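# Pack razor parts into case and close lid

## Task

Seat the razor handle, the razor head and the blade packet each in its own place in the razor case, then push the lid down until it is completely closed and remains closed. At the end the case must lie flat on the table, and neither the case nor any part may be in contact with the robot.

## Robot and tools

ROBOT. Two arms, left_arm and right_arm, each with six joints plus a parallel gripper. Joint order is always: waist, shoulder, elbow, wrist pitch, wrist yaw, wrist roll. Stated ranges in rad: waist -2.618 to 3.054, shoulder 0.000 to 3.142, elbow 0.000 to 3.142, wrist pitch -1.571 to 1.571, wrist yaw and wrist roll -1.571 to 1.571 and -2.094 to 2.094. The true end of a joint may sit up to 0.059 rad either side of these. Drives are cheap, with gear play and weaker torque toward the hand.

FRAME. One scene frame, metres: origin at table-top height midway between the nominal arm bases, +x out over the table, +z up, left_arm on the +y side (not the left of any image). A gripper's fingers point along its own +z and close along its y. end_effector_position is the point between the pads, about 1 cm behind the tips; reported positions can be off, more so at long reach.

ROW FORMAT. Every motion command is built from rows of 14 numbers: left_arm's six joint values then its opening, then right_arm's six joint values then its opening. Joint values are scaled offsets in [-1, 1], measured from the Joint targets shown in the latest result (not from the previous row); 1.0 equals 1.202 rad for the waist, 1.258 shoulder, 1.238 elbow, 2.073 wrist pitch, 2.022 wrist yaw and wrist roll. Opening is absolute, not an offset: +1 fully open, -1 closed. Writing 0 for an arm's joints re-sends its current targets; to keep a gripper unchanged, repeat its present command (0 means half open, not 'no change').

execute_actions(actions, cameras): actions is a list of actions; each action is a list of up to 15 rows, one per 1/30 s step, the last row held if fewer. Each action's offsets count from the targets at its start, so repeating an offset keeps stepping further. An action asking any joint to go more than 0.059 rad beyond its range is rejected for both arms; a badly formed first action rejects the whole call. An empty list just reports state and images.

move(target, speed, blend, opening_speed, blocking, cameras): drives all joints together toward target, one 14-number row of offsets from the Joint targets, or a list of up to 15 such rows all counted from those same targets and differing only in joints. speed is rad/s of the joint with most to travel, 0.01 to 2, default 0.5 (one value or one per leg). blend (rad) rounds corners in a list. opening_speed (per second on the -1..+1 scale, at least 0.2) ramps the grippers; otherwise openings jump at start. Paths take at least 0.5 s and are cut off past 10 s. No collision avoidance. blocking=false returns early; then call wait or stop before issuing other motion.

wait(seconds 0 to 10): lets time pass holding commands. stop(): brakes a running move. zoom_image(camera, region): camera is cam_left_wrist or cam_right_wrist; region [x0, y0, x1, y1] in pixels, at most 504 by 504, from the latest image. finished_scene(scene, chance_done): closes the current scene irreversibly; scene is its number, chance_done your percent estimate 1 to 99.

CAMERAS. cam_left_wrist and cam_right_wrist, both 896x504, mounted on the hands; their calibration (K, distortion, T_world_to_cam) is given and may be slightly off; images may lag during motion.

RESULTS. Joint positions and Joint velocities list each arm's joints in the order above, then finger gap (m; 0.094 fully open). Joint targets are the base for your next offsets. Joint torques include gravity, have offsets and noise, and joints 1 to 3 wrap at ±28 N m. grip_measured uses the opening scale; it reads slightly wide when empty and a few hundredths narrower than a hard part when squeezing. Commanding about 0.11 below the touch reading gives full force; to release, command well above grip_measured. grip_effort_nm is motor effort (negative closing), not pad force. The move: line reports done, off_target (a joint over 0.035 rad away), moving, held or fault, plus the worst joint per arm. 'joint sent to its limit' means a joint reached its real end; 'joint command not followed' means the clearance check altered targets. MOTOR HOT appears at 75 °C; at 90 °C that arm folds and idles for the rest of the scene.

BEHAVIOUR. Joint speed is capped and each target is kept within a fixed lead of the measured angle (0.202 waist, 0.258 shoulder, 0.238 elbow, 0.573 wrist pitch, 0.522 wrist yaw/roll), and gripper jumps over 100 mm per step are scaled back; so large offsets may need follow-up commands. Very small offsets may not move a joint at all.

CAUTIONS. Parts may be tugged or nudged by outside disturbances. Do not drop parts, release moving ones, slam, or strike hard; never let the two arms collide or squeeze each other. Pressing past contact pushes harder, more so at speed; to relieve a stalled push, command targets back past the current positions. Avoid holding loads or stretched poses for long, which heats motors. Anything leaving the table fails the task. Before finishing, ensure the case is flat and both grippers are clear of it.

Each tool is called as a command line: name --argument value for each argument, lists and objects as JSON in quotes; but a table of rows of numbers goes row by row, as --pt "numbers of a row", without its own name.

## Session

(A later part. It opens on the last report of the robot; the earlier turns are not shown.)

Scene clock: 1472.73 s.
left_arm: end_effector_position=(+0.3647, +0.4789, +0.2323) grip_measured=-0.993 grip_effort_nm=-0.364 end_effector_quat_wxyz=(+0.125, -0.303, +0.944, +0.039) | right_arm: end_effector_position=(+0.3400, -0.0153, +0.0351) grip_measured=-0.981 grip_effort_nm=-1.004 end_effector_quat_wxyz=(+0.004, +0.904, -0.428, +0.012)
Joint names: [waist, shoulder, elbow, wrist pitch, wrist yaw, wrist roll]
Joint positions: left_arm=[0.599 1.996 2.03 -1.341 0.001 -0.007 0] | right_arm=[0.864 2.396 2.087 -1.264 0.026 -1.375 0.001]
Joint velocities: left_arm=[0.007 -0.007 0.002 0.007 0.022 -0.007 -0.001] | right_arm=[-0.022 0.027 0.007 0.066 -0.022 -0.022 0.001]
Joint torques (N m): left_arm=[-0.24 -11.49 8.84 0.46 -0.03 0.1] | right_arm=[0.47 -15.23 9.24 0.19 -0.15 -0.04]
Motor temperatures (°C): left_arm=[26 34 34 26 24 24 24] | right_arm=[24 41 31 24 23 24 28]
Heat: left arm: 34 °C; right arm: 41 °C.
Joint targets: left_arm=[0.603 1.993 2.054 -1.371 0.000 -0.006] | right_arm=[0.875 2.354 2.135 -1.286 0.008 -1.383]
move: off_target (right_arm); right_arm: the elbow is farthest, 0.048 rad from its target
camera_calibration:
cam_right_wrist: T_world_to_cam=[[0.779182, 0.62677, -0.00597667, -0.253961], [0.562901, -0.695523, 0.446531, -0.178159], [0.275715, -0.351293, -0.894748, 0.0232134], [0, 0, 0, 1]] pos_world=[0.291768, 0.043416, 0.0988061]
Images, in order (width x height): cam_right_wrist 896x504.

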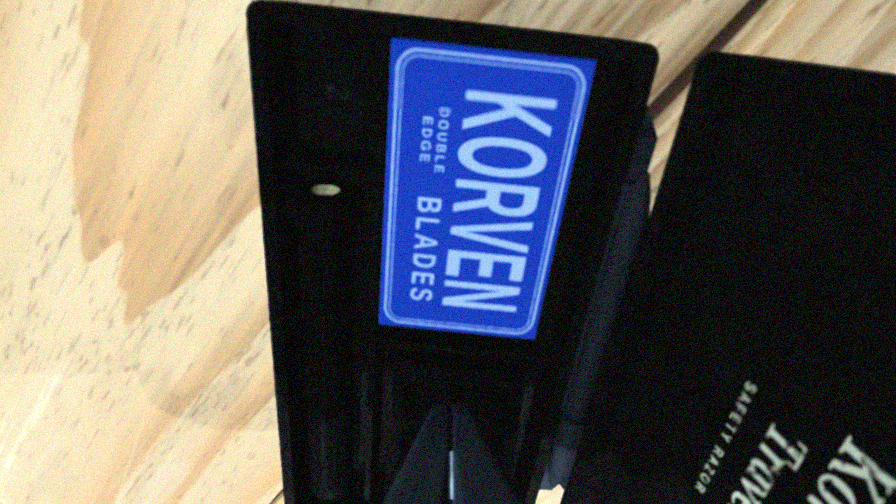

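move --target '[0,0,0,0,0,0,-1,0,0.055,0,0,0,0,-1]' --cameras '["cam_right_wrist"]' --speed 0.08

zoom_image --camera "cam_right_wrist" --region '[280, 300, 600, 504]'

Scene clock: 1478.20 s.
left_arm: end_effector_position=(+0.3647, +0.4789, +0.2323) grip_measured=-0.993 grip_effort_nm=-0.364 end_effector_quat_wxyz=(+0.125, -0.303, +0.944, +0.039) | right_arm: end_effector_position=(+0.3406, -0.0157, +0.0325) grip_measured=-0.981 grip_effort_nm=-0.999 end_effector_quat_wxyz=(+0.007, +0.904, -0.428, +0.012)
Joint names: [waist, shoulder, elbow, wrist pitch, wrist yaw, wrist roll]
Joint positions: left_arm=[0.599 1.996 2.03 -1.341 0.001 -0.007 0] | right_arm=[0.863 2.405 2.093 -1.267 0.026 -1.375 0.001]
Joint velocities: left_arm=[-0.012 -0.007 -0.002 0.051 0.051 -0.066 -0.001] | right_arm=[-0.022 -0.007 -0.007 0.022 -0.051 0.037 0]
Joint torques (N m): left_arm=[-0.2 -11.69 8.72 0.47 -0.03 0.11] | right_arm=[0.49 -10.59 8.65 0.23 -0.13 -0.05]
Motor temperatures (°C): left_arm=[26 34 34 26 24 24 24] | right_arm=[24 43 31 24 23 24 28]
Heat: left arm: 34 °C; right arm: 43 °C.
Joint targets: left_arm=[0.603 1.993 2.054 -1.371 0.000 -0.006] | right_arm=[0.875 2.423 2.135 -1.286 0.008 -1.383]
move: off_target (right_arm); right_arm: the elbow is farthest, 0.042 rad from its target
camera_calibration:
cam_right_wrist: T_world_to_cam=[[0.780107, 0.625531, -0.0119832, -0.254314], [0.563578, -0.694269, 0.447627, -0.17788], [0.271685, -0.355951, -0.89414, 0.0219005], [0, 0, 0, 1]] pos_world=[0.292692, 0.0433802, 0.0961586]
Images, in order (width x height): cam_right_wrist 896x504.

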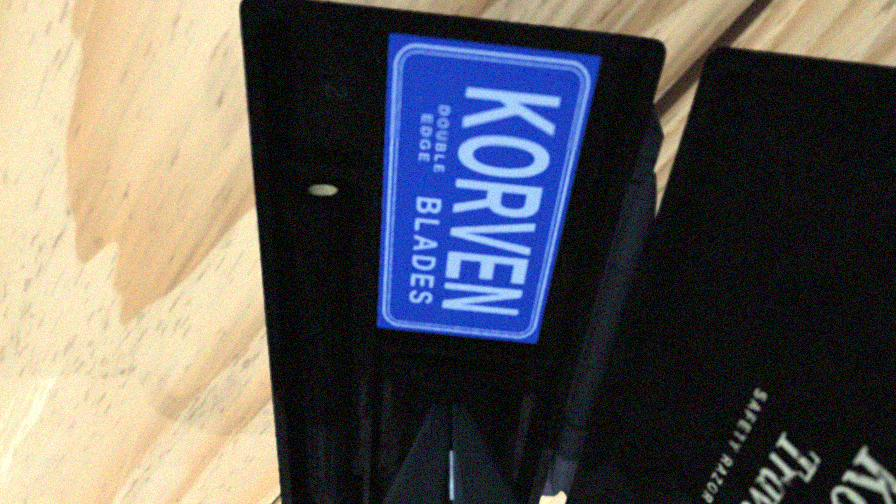

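Scaled by 1.575 from the camera's 896x504 image, which has a finer 1280x720 frame.

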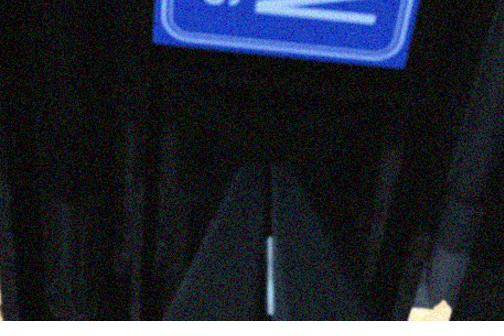

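move --target '[0,0,0,0,0,0,-1,0,0,0,0,0,0,-0.7]' --opening_speed 0.3 --cameras '[]'

move --target '[0,0,0,0,0,0,-1,-0.02,-0.08,0.17,-0.14,0,0,-0.7]' --cameras '["cam_right_wrist"]' --speed 0.3

zoom_image --camera "cam_right_wrist" --region '[360, 170, 620, 390]'

Scene clock: 1490.73 s.
left_arm: end_effector_position=(+0.3647, +0.4789, +0.2323) grip_measured=-0.993 grip_effort_nm=-0.359 end_effector_quat_wxyz=(+0.125, -0.303, +0.944, +0.039) | right_arm: end_effector_position=(+0.3393, -0.0168, +0.0284) grip_measured=-0.702 grip_effort_nm=0.105 end_effector_quat_wxyz=(+0.013, +0.904, -0.428, +0.009)
Joint names: [waist, shoulder, elbow, wrist pitch, wrist yaw, wrist roll]
Joint positions: left_arm=[0.599 1.996 2.03 -1.341 0.001 -0.007 0] | right_arm=[0.863 2.415 2.093 -1.27 0.025 -1.375 0.014]
Joint velocities: left_arm=[-0.012 0.027 -0.007 0.007 -0.022 -0.007 0] | right_arm=[-0.007 -0.027 0.012 -0.007 -0.022 -0.022 -0.001]
Joint torques (N m): left_arm=[-0.31 -11.62 8.8 0.5 0.01 0.09] | right_arm=[0.46 -11.03 8.73 0.23 -0.14 -0.04]
Motor temperatures (°C): left_arm=[26 34 34 26 24 24 24] | right_arm=[24 41 31 24 23 24 28]
Heat: left arm: 34 °C; right arm: 41 °C.
Joint targets: left_arm=[0.603 1.993 2.054 -1.371 0.000 -0.006] | right_arm=[0.875 2.423 2.135 -1.286 0.008 -1.383]
move: off_target (right_arm); right_arm: the elbow is farthest, 0.042 rad from its target
No camera images: "cameras" was empty.

Scene clock: 1492.33 s.
left_arm: end_effector_position=(+0.3647, +0.4789, +0.2323) grip_measured=-0.993 grip_effort_nm=-0.364 end_effector_quat_wxyz=(+0.125, -0.303, +0.944, +0.039) | right_arm: end_effector_position=(+0.3316, -0.0262, +0.1001) grip_measured=-0.702 grip_effort_nm=0.095 end_effector_quat_wxyz=(+0.017, +0.904, -0.428, +0.009)
Joint names: [waist, shoulder, elbow, wrist pitch, wrist yaw, wrist roll]
Joint positions: left_arm=[0.599 1.996 2.03 -1.341 0.001 -0.007 0] | right_arm=[0.863 2.373 2.305 -1.531 0.025 -1.375 0.014]
Joint velocities: left_arm=[-0.002 -0.002 0.002 -0.081 -0.022 -0.022 -0.001] | right_arm=[0.022 -0.002 -0.002 -0.066 -0.066 -0.051 0]
Joint torques (N m): left_arm=[-0.13 -11.54 8.72 0.48 -0.01 0.11] | right_arm=[-0.43 -15.62 8.42 0.12 -0.12 -0.05]
Motor temperatures (°C): left_arm=[26 34 34 26 24 24 24] | right_arm=[24 42 31 24 23 24 28]
Heat: left arm: 34 °C; right arm: 42 °C.
Joint targets: left_arm=[0.603 1.993 2.054 -1.371 0.000 -0.006] | right_arm=[0.851 2.323 2.345 -1.558 0.008 -1.383]
joint sent to its limit (right arm) — the wrist pitch, lower limit.
move: off_target (right_arm); right_arm: the shoulder is farthest, 0.051 rad from its target
camera_calibration:
cam_right_wrist: T_world_to_cam=[[0.779821, 0.625194, -0.0318131, -0.237849], [0.569781, -0.687818, 0.449728, -0.212443], [0.259286, -0.368834, -0.892599, 0.084667], [0, 0, 0, 1]] pos_world=[0.284573, 0.0338075, 0.163549]
Images, in order (width x height): cam_right_wrist 896x504.

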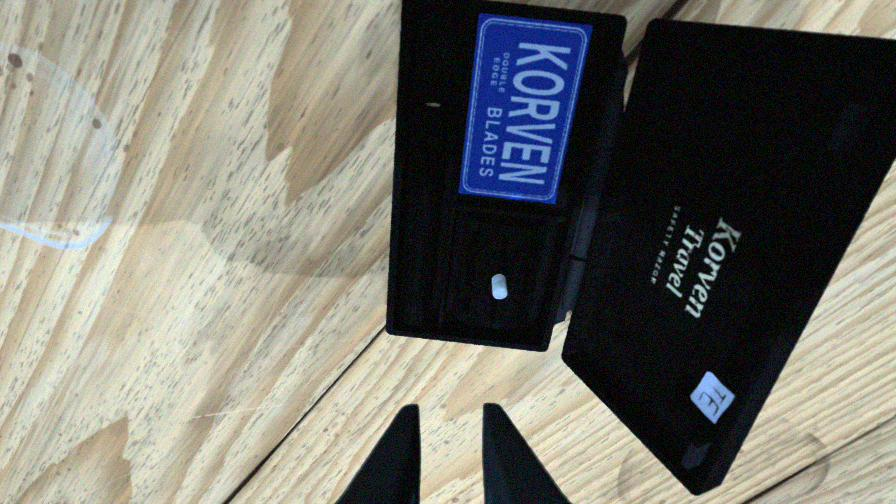

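Scaled by 1.938 from the camera's 896x504 image, which has a finer 1280x720 frame.

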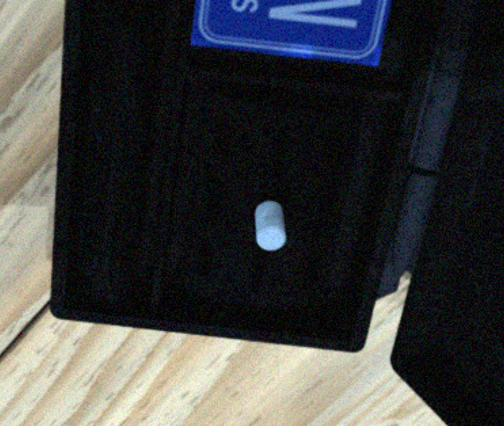

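zoom_image --camera "cam_right_wrist" --region '[430, 195, 580, 360]'

Scaled by 3.055 from the camera's 896x504 image, which has a finer 1280x720 frame.

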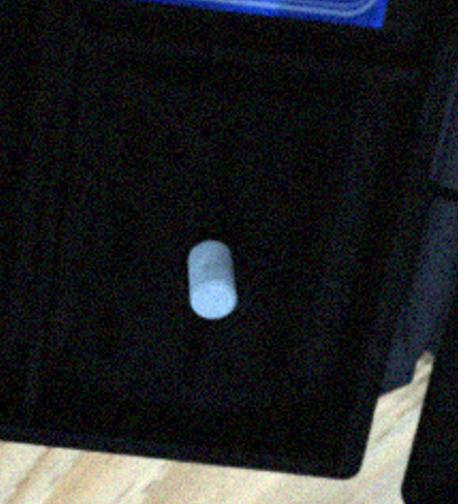

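move --target '[0,0,0,0,0,0,-1,0,0.0707,-0.2157,0.1558,0,0,-0.7]' --cameras '["cam_right_wrist"]' --speed 0.2

zoom_image --camera "cam_right_wrist" --region '[280, 300, 600, 504]'

Scene clock: 1515.33 s.
left_arm: end_effector_position=(+0.3647, +0.4789, +0.2323) grip_measured=-0.993 grip_effort_nm=-0.369 end_effector_quat_wxyz=(+0.125, -0.303, +0.944, +0.039) | right_arm: end_effector_position=(+0.3387, -0.0175, +0.0303) grip_measured=-0.702 grip_effort_nm=0.100 end_effector_quat_wxyz=(+0.012, +0.904, -0.428, +0.010)
Joint names: [waist, shoulder, elbow, wrist pitch, wrist yaw, wrist roll]
Joint positions: left_arm=[0.599 1.996 2.03 -1.341 0.001 -0.007 0] | right_arm=[0.863 2.407 2.087 -1.27 0.025 -1.375 0.014]
Joint velocities: left_arm=[-0.022 0.012 -0.012 -0.051 -0.022 0.022 0] | right_arm=[-0.012 0.002 0.002 -0.037 -0.066 -0.051 0]
Joint torques (N m): left_arm=[-0.24 -11.58 8.73 0.49 -0.02 0.1] | right_arm=[-0.43 -11.48 4.16 0.76 -0.13 -0.04]
Motor temperatures (°C): left_arm=[26 34 34 26 24 24 24] | right_arm=[24 49 31 24 23 24 27]
Heat: left arm: 34 °C; right arm: 49 °C.
Joint targets: left_arm=[0.603 1.993 2.054 -1.371 0.000 -0.006] | right_arm=[0.851 2.412 2.078 -1.235 0.008 -1.383]
move: done
camera_calibration:
cam_right_wrist: T_world_to_cam=[[0.779981, 0.625388, -0.0228064, -0.251426], [0.567153, -0.691007, 0.44816, -0.178278], [0.264514, -0.362491, -0.893662, 0.0220958], [0, 0, 0, 1]] pos_world=[0.291374, 0.0420571, 0.093909]
Images, in order (width x height): cam_right_wrist 896x504.

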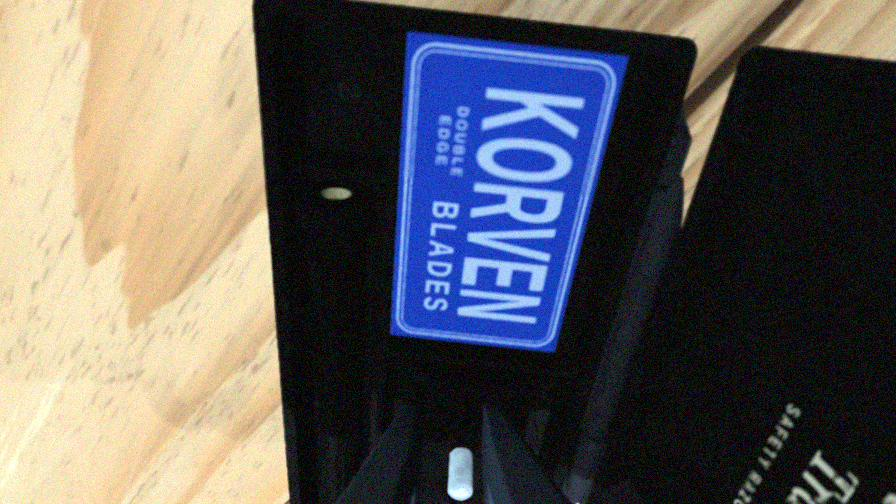

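Scaled by 1.575 from the camera's 896x504 image, which has a finer 1280x720 frame.

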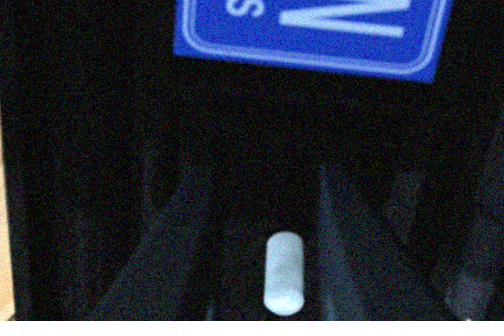

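move --target '[0,0,0,0,0,0,-1,0,0.045,0,0,0,0,-0.7]' --speed 0.2

Scene clock: 1545.03 s.
left_arm: end_effector_position=(+0.3647, +0.4789, +0.2323) grip_measured=-0.993 grip_effort_nm=-0.369 end_effector_quat_wxyz=(+0.125, -0.303, +0.944, +0.039) | right_arm: end_effector_position=(+0.3385, -0.0177, +0.0269) grip_measured=-0.702 grip_effort_nm=0.095 end_effector_quat_wxyz=(+0.015, +0.904, -0.428, +0.009)
Joint names: [waist, shoulder, elbow, wrist pitch, wrist yaw, wrist roll]
Joint positions: left_arm=[0.599 1.996 2.03 -1.341 0.001 -0.007 0] | right_arm=[0.863 2.415 2.087 -1.268 0.025 -1.375 0.014]
Joint velocities: left_arm=[-0.002 0.017 -0.002 0.022 -0.051 0.051 0] | right_arm=[-0.017 -0.027 -0.012 0.007 0.007 -0.022 -0.001]
Joint torques (N m): left_arm=[-0.21 -11.62 8.76 0.49 0.01 0.13] | right_arm=[-0.44 -7.83 4.18 0.72 -0.12 -0.06]
Motor temperatures (°C): left_arm=[26 34 34 26 24 24 24] | right_arm=[24 45 30 24 23 24 27]
Heat: left arm: 34 °C; right arm: 45 °C.
Joint targets: left_arm=[0.603 1.993 2.054 -1.371 0.000 -0.006] | right_arm=[0.851 2.468 2.078 -1.235 0.008 -1.383]
move: off_target (right_arm); right_arm: the shoulder is farthest, 0.054 rad from its target
camera_calibration:
cam_left_wrist: T_world_to_cam=[[0.549648, -0.835279, 0.0140299, 0.197294], [-0.820617, -0.536703, 0.19631, 0.54551], [-0.156444, -0.119415, -0.980442, 0.433533], [0, 0, 0, 1]] pos_world=[0.407037, 0.509342, 0.315197]
cam_right_wrist: T_world_to_cam=[[0.77988, 0.625266, -0.0288111, -0.250982], [0.568904, -0.688882, 0.44921, -0.177395], [0.261028, -0.36672, -0.892962, 0.0201057], [0, 0, 0, 1]] pos_world=[0.291408, 0.0420995, 0.0904101]

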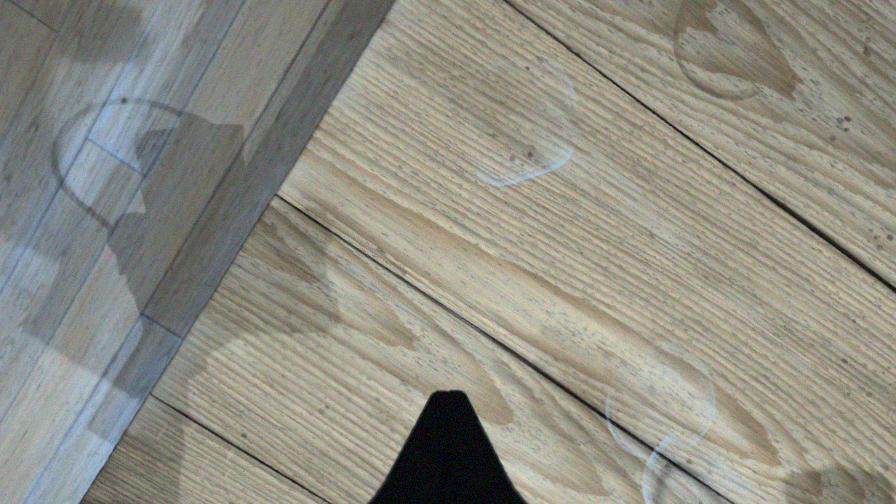

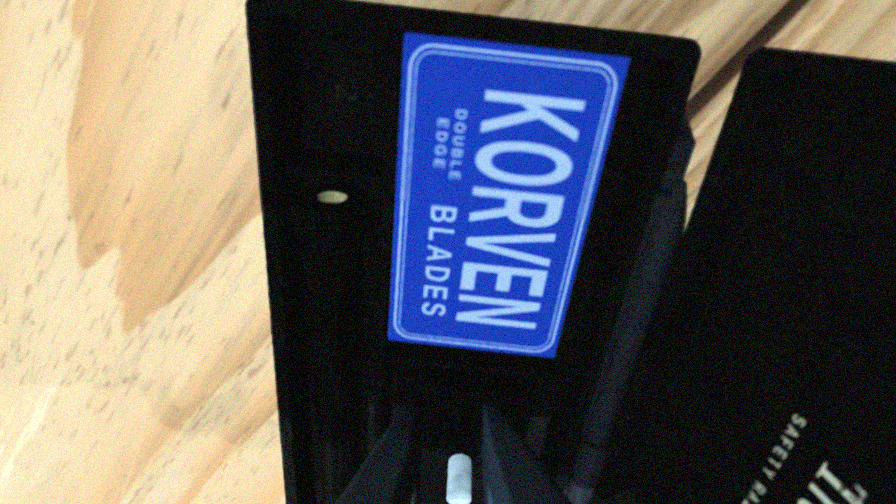

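move --target '[0,0,0,0,0,0,-1,0,-0.3,0,0,0,0,-0.7]' --speed 0.3

move --target '[0,0,0,0,0,0,-1,0,-0.2,0,-0.2,0,0,-1]'

Scene clock: 1552.57 s.
left_arm: end_effector_position=(+0.3647, +0.4789, +0.2323) grip_measured=-0.993 grip_effort_nm=-0.364 end_effector_quat_wxyz=(+0.125, -0.303, +0.944, +0.039) | right_arm: end_effector_position=(+0.3443, -0.0108, +0.1531) grip_measured=-0.702 grip_effort_nm=0.100 end_effector_quat_wxyz=(-0.120, +0.898, -0.421, +0.044)
Joint names: [waist, shoulder, elbow, wrist pitch, wrist yaw, wrist roll]
Joint positions: left_arm=[0.599 1.996 2.03 -1.341 0.001 -0.007 0] | right_arm=[0.863 2.134 2.087 -1.268 0.025 -1.387 0.014]
Joint velocities: left_arm=[0.022 0.007 -0.007 -0.022 -0.022 0.022 0] | right_arm=[-0.022 0.007 -0.002 -0.051 -0.022 -0.037 0]
Joint torques (N m): left_arm=[-0.31 -11.74 8.87 0.48 -0.01 0.09] | right_arm=[-0.4 -13.98 4.59 1.2 -0.14 -0.04]
Motor temperatures (°C): left_arm=[26 34 34 26 24 24 24] | right_arm=[24 44 30 24 23 24 27]
Heat: left arm: 34 °C; right arm: 44 °C.
Joint targets: left_arm=[0.603 1.993 2.054 -1.371 0.000 -0.006] | right_arm=[0.851 2.091 2.078 -1.235 0.008 -1.383]
move: off_target (right_arm); right_arm: the shoulder is farthest, 0.043 rad from its target
camera_calibration:
cam_left_wrist: T_world_to_cam=[[0.549648, -0.835279, 0.0140299, 0.197294], [-0.820617, -0.536703, 0.19631, 0.54551], [-0.156444, -0.119415, -0.980442, 0.433533], [0, 0, 0, 1]] pos_world=[0.407037, 0.509342, 0.315197]
cam_right_wrist: T_world_to_cam=[[0.752857, 0.611389, 0.243741, -0.288765], [0.502336, -0.773023, 0.387421, -0.201078], [0.425282, -0.169233, -0.889098, 0.0788383], [0, 0, 0, 1]] pos_world=[0.284879, 0.0344515, 0.218381]

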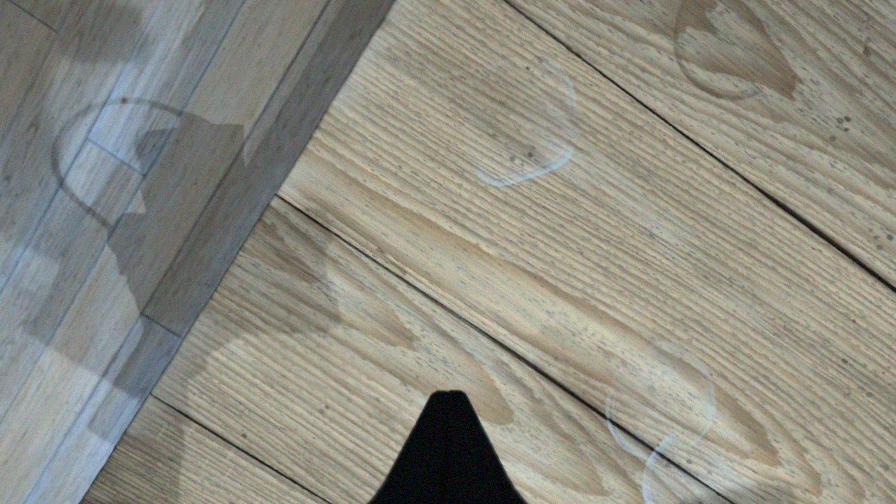

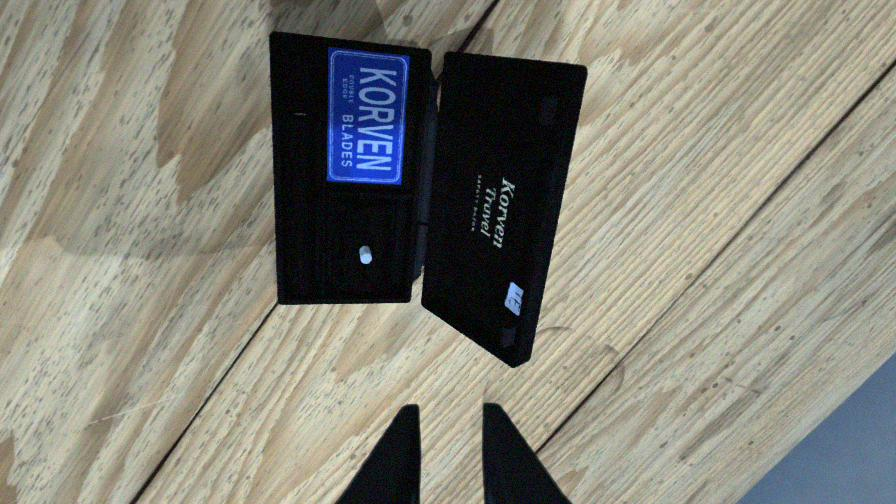

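the call would take right_arm's wrist pitch more than 0.059 radians past the lower end of its range (-1.571 radians), so nothing of the call was run. Give that joint a number nearer 0 in that row, or first move the joint away from that end.

zoom_image --camera "cam_right_wrist" --region '[240, 10, 620, 390]'

Scaled by 1.326 from the camera's 896x504 image, which has a finer 1280x720 frame.

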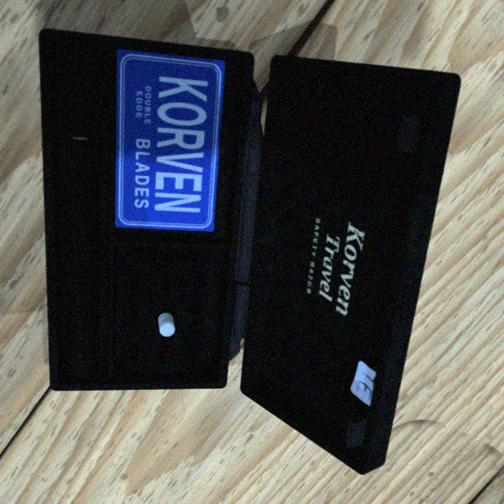

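move --target '[0,0,0,0,0,0,-1,-0.6,-0.2,0,0,0,0,-1]' --speed 0.8 --cameras '[]'

move --target '[-0.957,0.183,0.061,-0.046,0,0,-1,0,0,0,0,0,0,-1]' --speed 0.8

Scene clock: 1600.60 s.
left_arm: end_effector_position=(+0.3647, +0.4789, +0.2323) grip_measured=-0.993 grip_effort_nm=-0.374 end_effector_quat_wxyz=(+0.125, -0.303, +0.944, +0.039) | right_arm: end_effector_position=(+0.4861, -0.3118, +0.2662) grip_measured=-0.986 grip_effort_nm=-0.730 end_effector_quat_wxyz=(-0.198, +0.668, -0.700, +0.156)
Joint names: [waist, shoulder, elbow, wrist pitch, wrist yaw, wrist roll]
Joint positions: left_arm=[0.599 1.996 2.03 -1.341 0.001 -0.007 0] | right_arm=[0.123 1.878 2.087 -1.27 0.023 -1.387 0.001]
Joint velocities: left_arm=[-0.007 0.007 -0.007 -0.022 0.007 -0.007 -0.002] | right_arm=[-0.002 -0.007 -0.017 0.051 0.11 -0.007 0]
Joint torques (N m): left_arm=[-0.18 -11.73 8.68 0.51 -0.03 0.09] | right_arm=[0.46 -11.21 4.41 1.62 -0.12 -0.04]
Motor temperatures (°C): left_arm=[26 34 34 26 24 24 24] | right_arm=[24 51 29 26 23 24 26]
Heat: left arm: 34 °C; right arm: 51 °C.
Joint targets: left_arm=[0.603 1.993 2.054 -1.371 0.000 -0.006] | right_arm=[0.130 1.839 2.078 -1.235 0.008 -1.383]
move: off_target (right_arm); right_arm: the shoulder is farthest, 0.038 rad from its target
No camera images: "cameras" was empty.

Scene clock: 1602.87 s.
left_arm: end_effector_position=(+0.3781, +0.0133, +0.1550) grip_measured=-0.993 grip_effort_nm=-0.369 end_effector_quat_wxyz=(-0.003, +0.257, +0.966, +0.002) | right_arm: end_effector_position=(+0.4861, -0.3118, +0.2662) grip_measured=-0.986 grip_effort_nm=-0.735 end_effector_quat_wxyz=(-0.198, +0.668, -0.700, +0.156)
Joint names: [waist, shoulder, elbow, wrist pitch, wrist yaw, wrist roll]
Joint positions: left_arm=[-0.543 2.212 2.085 -1.45 -0.002 -0.008 0] | right_arm=[0.123 1.878 2.087 -1.27 0.023 -1.387 0.001]
Joint velocities: left_arm=[0.007 -0.012 -0.012 0.051 0.022 -0.051 0] | right_arm=[-0.017 0.002 0.002 -0.022 -0.11 -0.022 -0.002]
Joint torques (N m): left_arm=[0.01 -12.29 10.32 0.05 -0.01 0.11] | right_arm=[0.54 -11.18 4.34 1.62 -0.11 -0.03]
Motor temperatures (°C): left_arm=[26 34 34 26 24 24 24] | right_arm=[24 50 29 26 23 24 27]
Heat: left arm: 34 °C; right arm: 50 °C.
Joint targets: left_arm=[-0.547 2.224 2.129 -1.467 0.000 -0.006] | right_arm=[0.130 1.839 2.078 -1.235 0.008 -1.383]
move: off_target (left_arm, right_arm); left_arm: the elbow is farthest, 0.044 rad from its target; right_arm: the shoulder is farthest, 0.039 rad from its target
camera_calibration:
cam_left_wrist: T_world_to_cam=[[-0.525029, -0.850873, 0.0189696, 0.207944], [-0.755181, 0.47603, 0.450664, 0.244136], [-0.392488, 0.222286, -0.892492, 0.375298], [0, 0, 0, 1]] pos_world=[0.440843, -0.0227057, 0.220982]
cam_right_wrist: T_world_to_cam=[[0.877264, -0.0685519, 0.475088, -0.573112], [-0.236734, -0.922796, 0.303983, -0.214066], [0.41757, -0.379142, -0.825764, -0.0104216], [0, 0, 0, 1]] pos_world=[0.456446, -0.240778, 0.328745]

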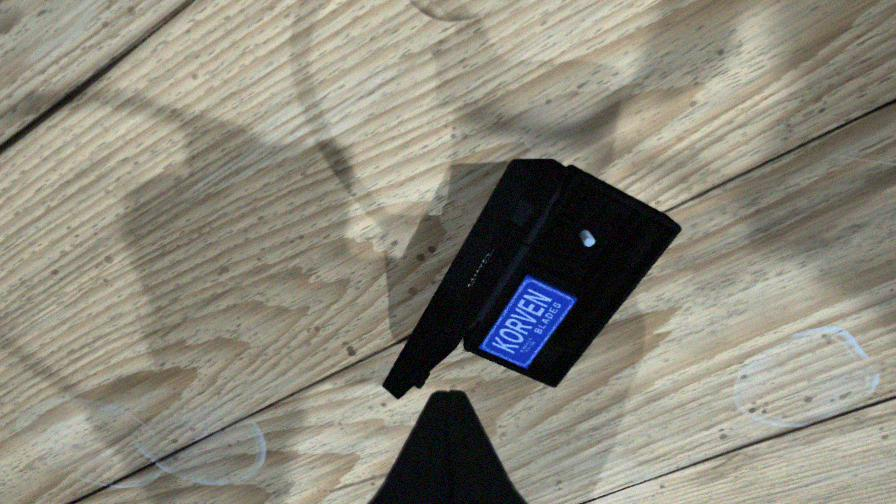

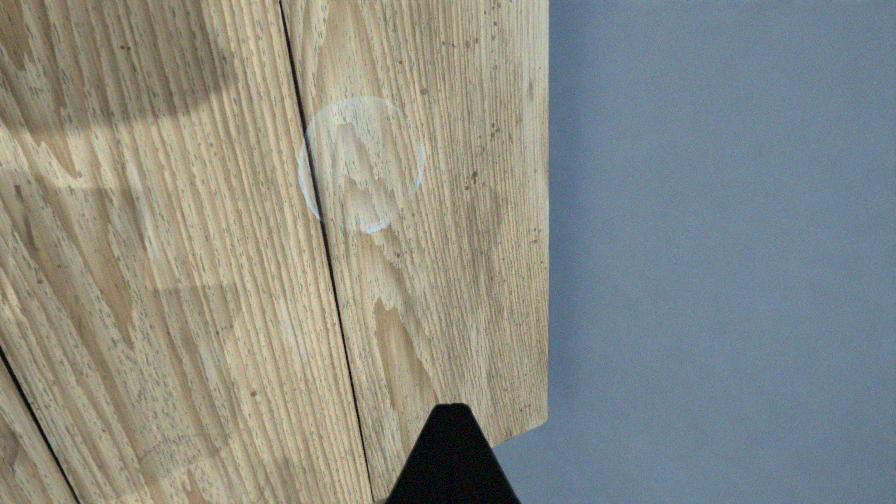

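move --target '[0.025,0.029,-0.305,0.2,0,0,-1,0,0,0,0,0,0,-1]' --speed 0.5 --cameras '["cam_left_wrist"]'

Scene clock: 1625.23 s.
left_arm: end_effector_position=(+0.3954, +0.0262, +0.0640) grip_measured=-0.993 grip_effort_nm=-0.359 end_effector_quat_wxyz=(+0.014, +0.239, +0.971, +0.005) | right_arm: end_effector_position=(+0.4861, -0.3118, +0.2662) grip_measured=-0.986 grip_effort_nm=-0.735 end_effector_quat_wxyz=(-0.198, +0.668, -0.700, +0.156)
Joint names: [waist, shoulder, elbow, wrist pitch, wrist yaw, wrist roll]
Joint positions: left_arm=[-0.503 2.243 1.772 -1.076 -0.016 -0.005 0] | right_arm=[0.123 1.878 2.087 -1.27 0.023 -1.387 0.001]
Joint velocities: left_arm=[-0.002 -0.012 0.002 -0.022 -0.007 0.007 0.001] | right_arm=[0.012 -0.012 0.002 -0.051 0.007 0.007 0.001]
Joint torques (N m): left_arm=[-0.84 -11.89 4.92 0.56 0.07 0.08] | right_arm=[0.47 -11.18 4.36 1.63 -0.1 -0.04]
Motor temperatures (°C): left_arm=[26 37 34 26 24 24 24] | right_arm=[24 48 29 27 23 24 27]
Heat: left arm: 37 °C; right arm: 48 °C.
Joint targets: left_arm=[-0.517 2.260 1.752 -1.052 0.000 -0.006] | right_arm=[0.130 1.839 2.078 -1.235 0.008 -1.383]
move: off_target (right_arm); right_arm: the shoulder is farthest, 0.039 rad from its target
camera_calibration:
cam_left_wrist: T_world_to_cam=[[-0.49364, -0.869656, 0.00430819, 0.218726], [-0.786914, 0.448772, 0.423522, 0.307069], [-0.370251, 0.205677, -0.905876, 0.290547], [0, 0, 0, 1]] pos_world=[0.457184, -0.00734628, 0.132206]
Images, in order (width x height): cam_left_wrist 896x504.

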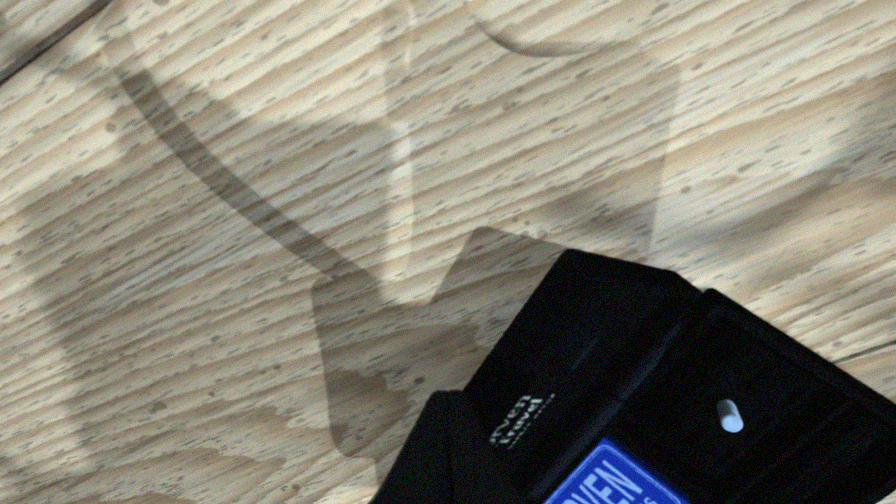

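move --pt "-0.004 0.006 -0.044 0.011 0 0 -1 0 0 0 0 0 0 -1" --pt "-0.107 -0.113 -0.179 0.029 0 0 -1 0 0 0 0 0 0 -1" --speed 0.15 --blend 0.02 --cameras '["cam_left_wrist"]'

Scene clock: 1658.13 s.
left_arm: end_effector_position=(+0.3286, +0.0050, +0.0460) grip_measured=-0.993 grip_effort_nm=-0.354 end_effector_quat_wxyz=(-0.019, +0.301, +0.953, +0.014) | right_arm: end_effector_position=(+0.4861, -0.3118, +0.2662) grip_measured=-0.986 grip_effort_nm=-0.740 end_effector_quat_wxyz=(-0.198, +0.668, -0.700, +0.156)
Joint names: [waist, shoulder, elbow, wrist pitch, wrist yaw, wrist roll]
Joint positions: left_arm=[-0.632 2.152 1.548 -1.011 -0.016 -0.005 0] | right_arm=[0.123 1.878 2.087 -1.27 0.023 -1.387 0.001]
Joint velocities: left_arm=[-0.002 -0.002 0.002 -0.022 0.051 -0.022 0.001] | right_arm=[-0.022 -0.012 0.007 -0.051 0.037 -0.066 -0.001]
Joint torques (N m): left_arm=[-0.62 -15.16 4.74 0.34 0.08 0.07] | right_arm=[0.54 -11.12 4.36 1.62 -0.11 -0.04]
Motor temperatures (°C): left_arm=[26 35 32 26 24 24 24] | right_arm=[24 47 29 28 23 24 27]
Heat: left arm: 35 °C; right arm: 47 °C.
Joint targets: left_arm=[-0.646 2.118 1.530 -0.992 0.000 -0.006] | right_arm=[0.130 1.839 2.078 -1.235 0.008 -1.383]
move: off_target (right_arm); right_arm: the shoulder is farthest, 0.039 rad from its target
camera_calibration:
cam_left_wrist: T_world_to_cam=[[-0.600998, -0.799226, 0.00628781, 0.20218], [-0.697126, 0.528037, 0.484966, 0.2389], [-0.390918, 0.28708, -0.87451, 0.258849], [0, 0, 0, 1]] pos_world=[0.389242, -0.038871, 0.109237]
Images, in order (width x height): cam_left_wrist 896x504.

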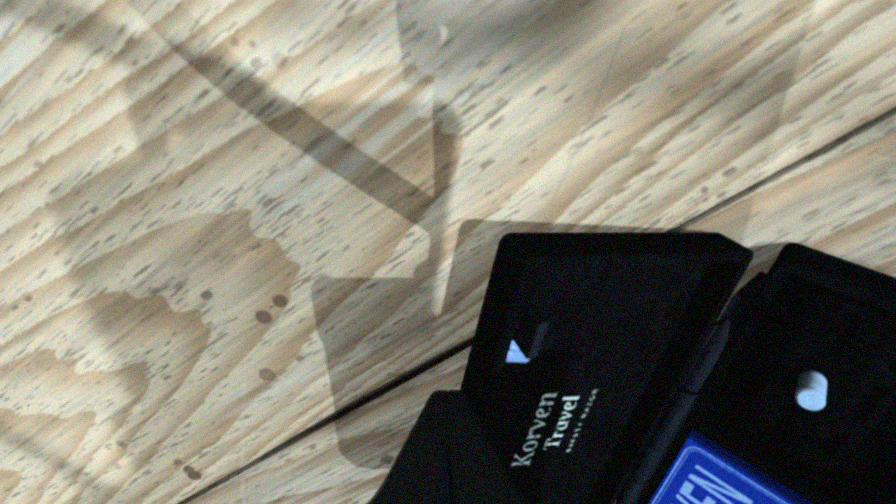

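move --pt "0.107 0.113 0.2 -0.03 0 0 -1 0 0 0 0 0 0 -1" --pt "0.107 0.07 0.49 -0.22 0 0 -1 0 0 0 0 0 0 -1" --speed 0.4 --cameras '["cam_left_wrist"]'

Scene clock: 1697.73 s.
left_arm: end_effector_position=(+0.3917, +0.0235, +0.1467) grip_measured=-0.993 grip_effort_nm=-0.359 end_effector_quat_wxyz=(-0.001, +0.237, +0.972, +0.002) | right_arm: end_effector_position=(+0.4861, -0.3118, +0.2662) grip_measured=-0.986 grip_effort_nm=-0.735 end_effector_quat_wxyz=(-0.198, +0.668, -0.700, +0.156)
Joint names: [waist, shoulder, elbow, wrist pitch, wrist yaw, wrist roll]
Joint positions: left_arm=[-0.507 2.24 2.097 -1.432 -0.004 -0.014 0] | right_arm=[0.123 1.878 2.087 -1.27 0.023 -1.387 0.001]
Joint velocities: left_arm=[0.002 -0.007 -0.007 -0.007 -0.022 0.051 -0.001] | right_arm=[0.017 -0.002 -0.007 -0.125 0.081 -0.007 0]
Joint torques (N m): left_arm=[-0.36 -16.23 9.88 0.08 0.06 0.08] | right_arm=[0.53 -11.14 4.34 1.61 -0.1 -0.05]
Motor temperatures (°C): left_arm=[26 37 31 26 24 24 24] | right_arm=[24 47 29 29 23 24 27]
Heat: left arm: 37 °C; right arm: 47 °C.
Joint targets: left_arm=[-0.517 2.206 2.137 -1.448 0.000 -0.006] | right_arm=[0.130 1.839 2.078 -1.235 0.008 -1.383]
move: off_target (left_arm, right_arm); left_arm: the elbow is farthest, 0.039 rad from its target; right_arm: the shoulder is farthest, 0.039 rad from its target
camera_calibration:
cam_left_wrist: T_world_to_cam=[[-0.489417, -0.871877, 0.0173361, 0.210618], [-0.775794, 0.444389, 0.447953, 0.262507], [-0.398264, 0.205786, -0.893889, 0.373821], [0, 0, 0, 1]] pos_world=[0.45561, -0.00994981, 0.212913]
Images, in order (width x height): cam_left_wrist 896x504.

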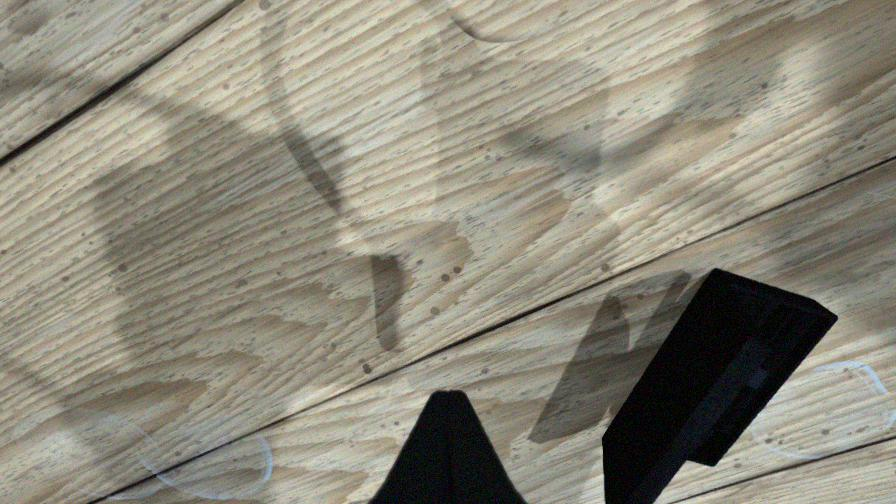

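zoom_image --camera "cam_left_wrist" --region '[520, 240, 896, 504]'

Scaled by 1.340 from the camera's 896x504 image, which has a finer 1280x720 frame.

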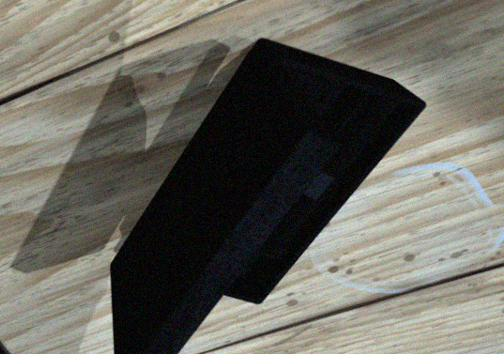

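move --target '[0,0,0,0,0,0,-1,0.5,0.2,0,0.05,0,0,-1]' --speed 0.7

Scene clock: 1707.00 s.
left_arm: end_effector_position=(+0.3917, +0.0235, +0.1467) grip_measured=-0.993 grip_effort_nm=-0.364 end_effector_quat_wxyz=(-0.001, +0.237, +0.972, +0.002) | right_arm: end_effector_position=(+0.4364, -0.1018, +0.1983) grip_measured=-0.986 grip_effort_nm=-0.730 end_effector_quat_wxyz=(-0.178, +0.822, -0.534, +0.085)
Joint names: [waist, shoulder, elbow, wrist pitch, wrist yaw, wrist roll]
Joint positions: left_arm=[-0.507 2.24 2.097 -1.432 -0.004 -0.014 0] | right_arm=[0.588 2.043 2.087 -1.218 0.022 -1.387 0.001]
Joint velocities: left_arm=[0.002 -0.007 -0.007 -0.066 -0.066 0.022 0] | right_arm=[0.002 0.012 -0.012 0.007 -0.066 -0.037 -0.001]
Joint torques (N m): left_arm=[-0.39 -16.23 9.92 0.02 0.08 0.06] | right_arm=[0.01 -11.02 5.83 1.17 0.05 -0.03]
Motor temperatures (°C): left_arm=[26 39 32 26 24 24 24] | right_arm=[24 47 29 29 23 24 27]
Heat: left arm: 39 °C; right arm: 47 °C.
Joint targets: left_arm=[-0.517 2.206 2.137 -1.448 0.000 -0.006] | right_arm=[0.593 2.025 2.095 -1.213 0.017 -1.381]
move: held (right_arm; a check stopped the path), off_target (left_arm); limits=held; left_arm: the elbow is farthest, 0.040 rad from its target; right_arm: the waist is farthest, 0.143 rad from its target
joint command not followed: on one or more control steps a check withheld the commanded joint targets of the right arm, and it was not sent them on those steps.
cause: the commanded joint targets, or the way to them, would bring a part of the robot too close to another arm (this arm's wrist (the part past the wrist pitch) and the left arm's wrist (the part past the wrist pitch), at the place that arm is still heading or pushing toward).
camera_calibration:
cam_left_wrist: T_world_to_cam=[[-0.489417, -0.871877, 0.0173361, 0.210618], [-0.775794, 0.444389, 0.447953, 0.262507], [-0.398264, 0.205786, -0.893889, 0.373821], [0, 0, 0, 1]] pos_world=[0.45561, -0.00994981, 0.212913]
cam_right_wrist: T_world_to_cam=[[0.854681, 0.359553, 0.374489, -0.409509], [0.233046, -0.910298, 0.342121, -0.222703], [0.463908, -0.205131, -0.861807, 0.0384978], [0, 0, 0, 1]] pos_world=[0.38404, -0.0475888, 0.262726]

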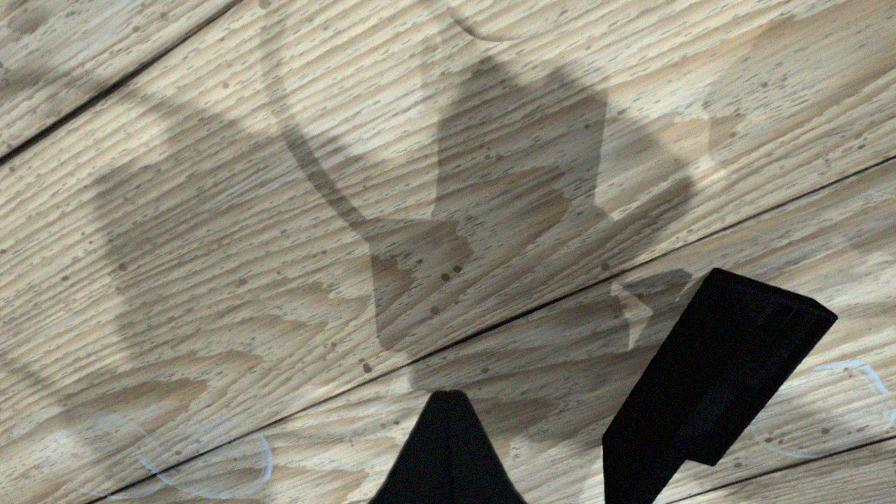

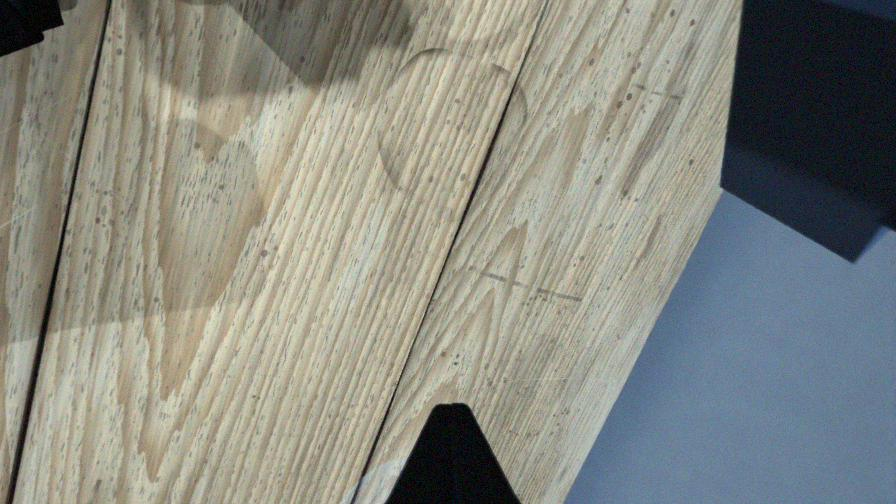

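move --target '[-0.28,-0.05,0.05,0,0,0,-1,-0.5,0,0,0,0,0,-1]' --speed 0.7 --cameras '["cam_left_wrist"]'

zoom_image --camera "cam_left_wrist" --region '[300, 130, 720, 504]'

Scene clock: 1714.97 s.
left_arm: end_effector_position=(+0.3040, -0.1068, +0.1875) grip_measured=-0.993 grip_effort_nm=-0.364 end_effector_quat_wxyz=(+0.053, +0.409, +0.911, -0.023) | right_arm: end_effector_position=(+0.5202, -0.3730, +0.1983) grip_measured=-0.986 grip_effort_nm=-0.730 end_effector_quat_wxyz=(+0.143, -0.627, +0.753, -0.137)
Joint names: [waist, shoulder, elbow, wrist pitch, wrist yaw, wrist roll]
Joint positions: left_arm=[-0.865 2.18 2.157 -1.433 -0.002 -0.005 0] | right_arm=[-0.012 2.043 2.087 -1.218 0.029 -1.387 0.001]
Joint velocities: left_arm=[0.002 0.012 -0.012 0.022 0.022 -0.022 0] | right_arm=[-0.017 -0.002 0.002 -0.051 -0.051 -0.022 0.001]
Joint torques (N m): left_arm=[0.47 -16.05 10.04 0.31 0.03 0.09] | right_arm=[0.43 -11.08 6.06 1.16 -0.07 -0.04]
Motor temperatures (°C): left_arm=[26 41 33 26 24 24 24] | right_arm=[24 46 29 29 23 24 27]
Heat: left arm: 41 °C; right arm: 46 °C.
Joint targets: left_arm=[-0.854 2.143 2.199 -1.448 0.000 -0.006] | right_arm=[-0.008 2.025 2.095 -1.213 0.017 -1.381]
move: off_target (left_arm); left_arm: the elbow is farthest, 0.042 rad from its target
camera_calibration:
cam_left_wrist: T_world_to_cam=[[-0.770743, -0.636961, 0.0153916, 0.164363], [-0.595156, 0.728362, 0.339527, 0.229808], [-0.227476, 0.252527, -0.940471, 0.363987], [0, 0, 0, 1]] pos_world=[0.346251, -0.154608, 0.261764]
Images, in order (width x height): cam_left_wrist 896x504.

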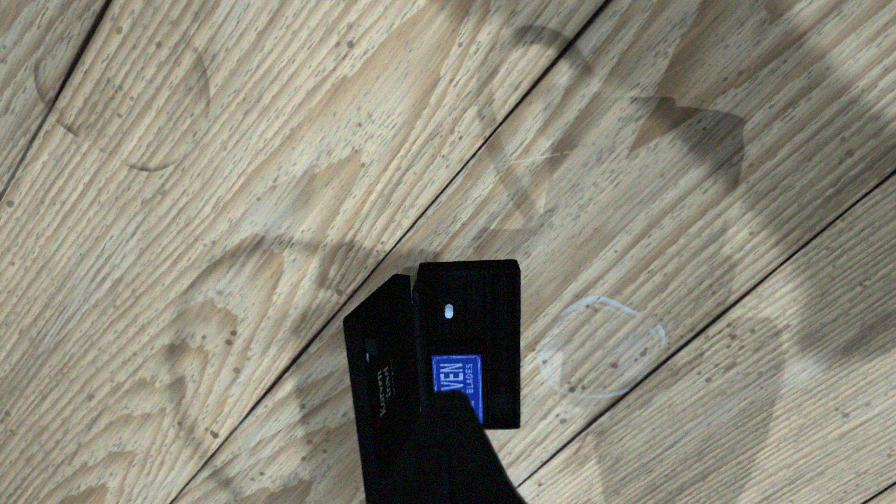

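Scaled by 1.200 from the camera's 896x504 image, which has a finer 1280x720 frame.

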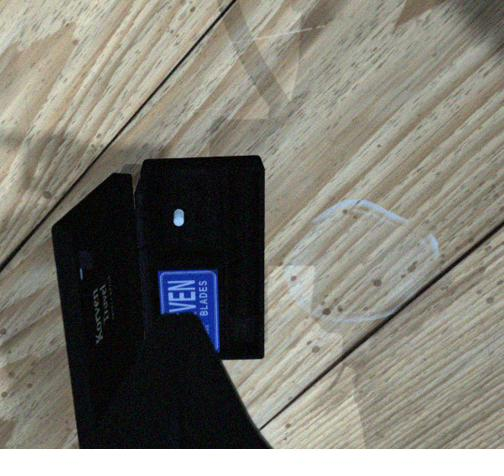

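move --target '[-0.03,-0.301,-0.656,0.316,0,0,-1,0,0,0,0,0,0,-1]' --speed 0.8 --cameras '[]'

move --target '[-0.029,-0.301,-0.655,0.315,0,0,-1,0,0,0,0,0,0,-1]' --speed 0.8

Scene clock: 1755.33 s.
left_arm: end_effector_position=(+0.2774, -0.0852, +0.1464) grip_measured=-0.993 grip_effort_nm=-0.354 end_effector_quat_wxyz=(+0.153, +0.410, +0.897, -0.070) | right_arm: end_effector_position=(+0.5202, -0.3723, +0.1983) grip_measured=-0.986 grip_effort_nm=-0.730 end_effector_quat_wxyz=(+0.143, -0.628, +0.753, -0.136)
Joint names: [waist, shoulder, elbow, wrist pitch, wrist yaw, wrist roll]
Joint positions: left_arm=[-0.879 1.803 1.406 -0.837 -0.002 -0.005 0] | right_arm=[-0.01 2.043 2.087 -1.218 0.029 -1.387 0.001]
Joint velocities: left_arm=[-0.007 -0.012 -0.002 0.081 0.051 -0.022 0] | right_arm=[-0.007 0.002 0.002 0.022 -0.022 0.007 0.001]
Joint torques (N m): left_arm=[-0.51 -13.01 5.59 1.5 0.04 0.09] | right_arm=[0.47 -11.1 6.01 1.16 -0.07 -0.02]
Motor temperatures (°C): left_arm=[26 38 33 26 24 24 24] | right_arm=[24 44 29 28 23 24 27]
Heat: left arm: 38 °C; right arm: 44 °C.
Joint targets: left_arm=[-0.890 1.764 1.387 -0.793 0.000 -0.006] | right_arm=[-0.008 2.025 2.095 -1.213 0.017 -1.381]
move: off_target (left_arm); left_arm: the wrist pitch is farthest, 0.044 rad from its target
No camera images: "cameras" was empty.

Scene clock: 1757.20 s.
left_arm: end_effector_position=(+0.2101, -0.0224, +0.0749) grip_measured=-0.993 grip_effort_nm=-0.354 end_effector_quat_wxyz=(+0.248, +0.414, +0.868, -0.119) | right_arm: end_effector_position=(+0.5202, -0.3723, +0.1983) grip_measured=-0.986 grip_effort_nm=-0.725 end_effector_quat_wxyz=(+0.143, -0.628, +0.753, -0.136)
Joint names: [waist, shoulder, elbow, wrist pitch, wrist yaw, wrist roll]
Joint positions: left_arm=[-0.911 1.411 0.591 -0.192 -0.002 -0.005 0] | right_arm=[-0.01 2.043 2.087 -1.218 0.029 -1.387 0.001]
Joint velocities: left_arm=[-0.002 0.007 -0.002 -0.037 0.037 -0.022 0.001] | right_arm=[0.007 -0.012 -0.012 -0.007 -0.022 -0.051 0]
Joint torques (N m): left_arm=[-0.55 -7.45 5.46 1.97 0.05 0.08] | right_arm=[0.51 -11.07 6.05 1.15 -0.08 -0.02]
Motor temperatures (°C): left_arm=[26 38 33 26 24 24 24] | right_arm=[24 44 29 28 23 24 27]
Heat: left arm: 38 °C; right arm: 44 °C.
Joint targets: left_arm=[-0.925 1.386 0.576 -0.140 0.000 -0.006] | right_arm=[-0.008 2.025 2.095 -1.213 0.017 -1.381]
move: off_target (left_arm); left_arm: the wrist pitch is farthest, 0.052 rad from its target
camera_calibration:
cam_left_wrist: T_world_to_cam=[[-0.801501, -0.597993, 0.000735469, 0.155942], [-0.59526, 0.797719, -0.09649, 0.184938], [0.0571137, -0.0777746, -0.995334, 0.152386], [0, 0, 0, 1]] pos_world=[0.22637, -0.0424241, 0.169405]
cam_right_wrist: T_world_to_cam=[[0.908172, -0.184287, 0.375848, -0.614389], [-0.322742, -0.880055, 0.348339, -0.18931], [0.266572, -0.437654, -0.858719, -0.0403287], [0, 0, 0, 1]] pos_world=[0.507623, -0.297477, 0.26223]

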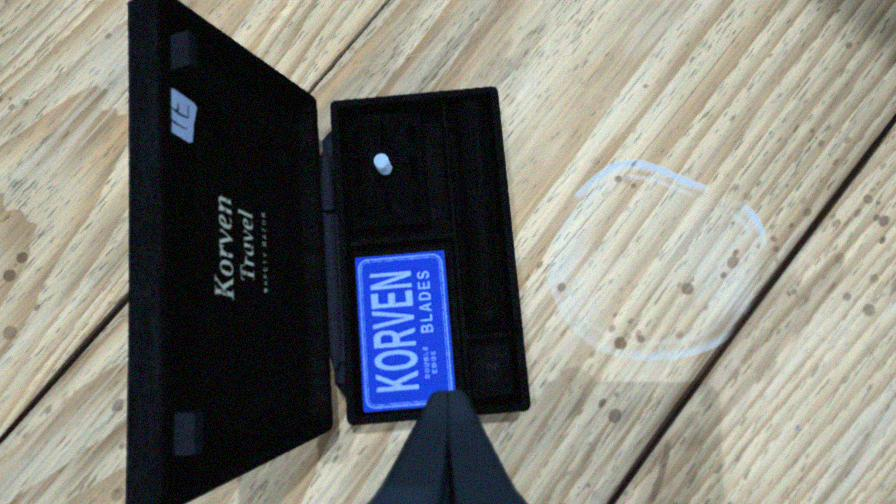

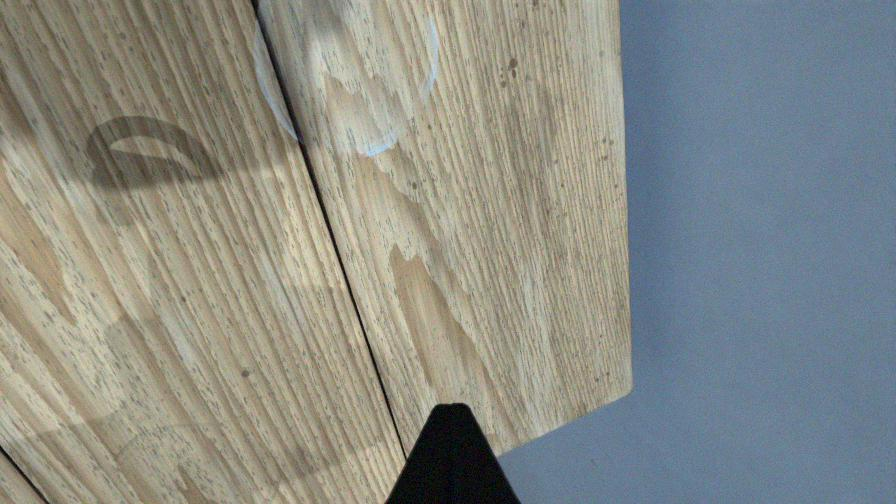

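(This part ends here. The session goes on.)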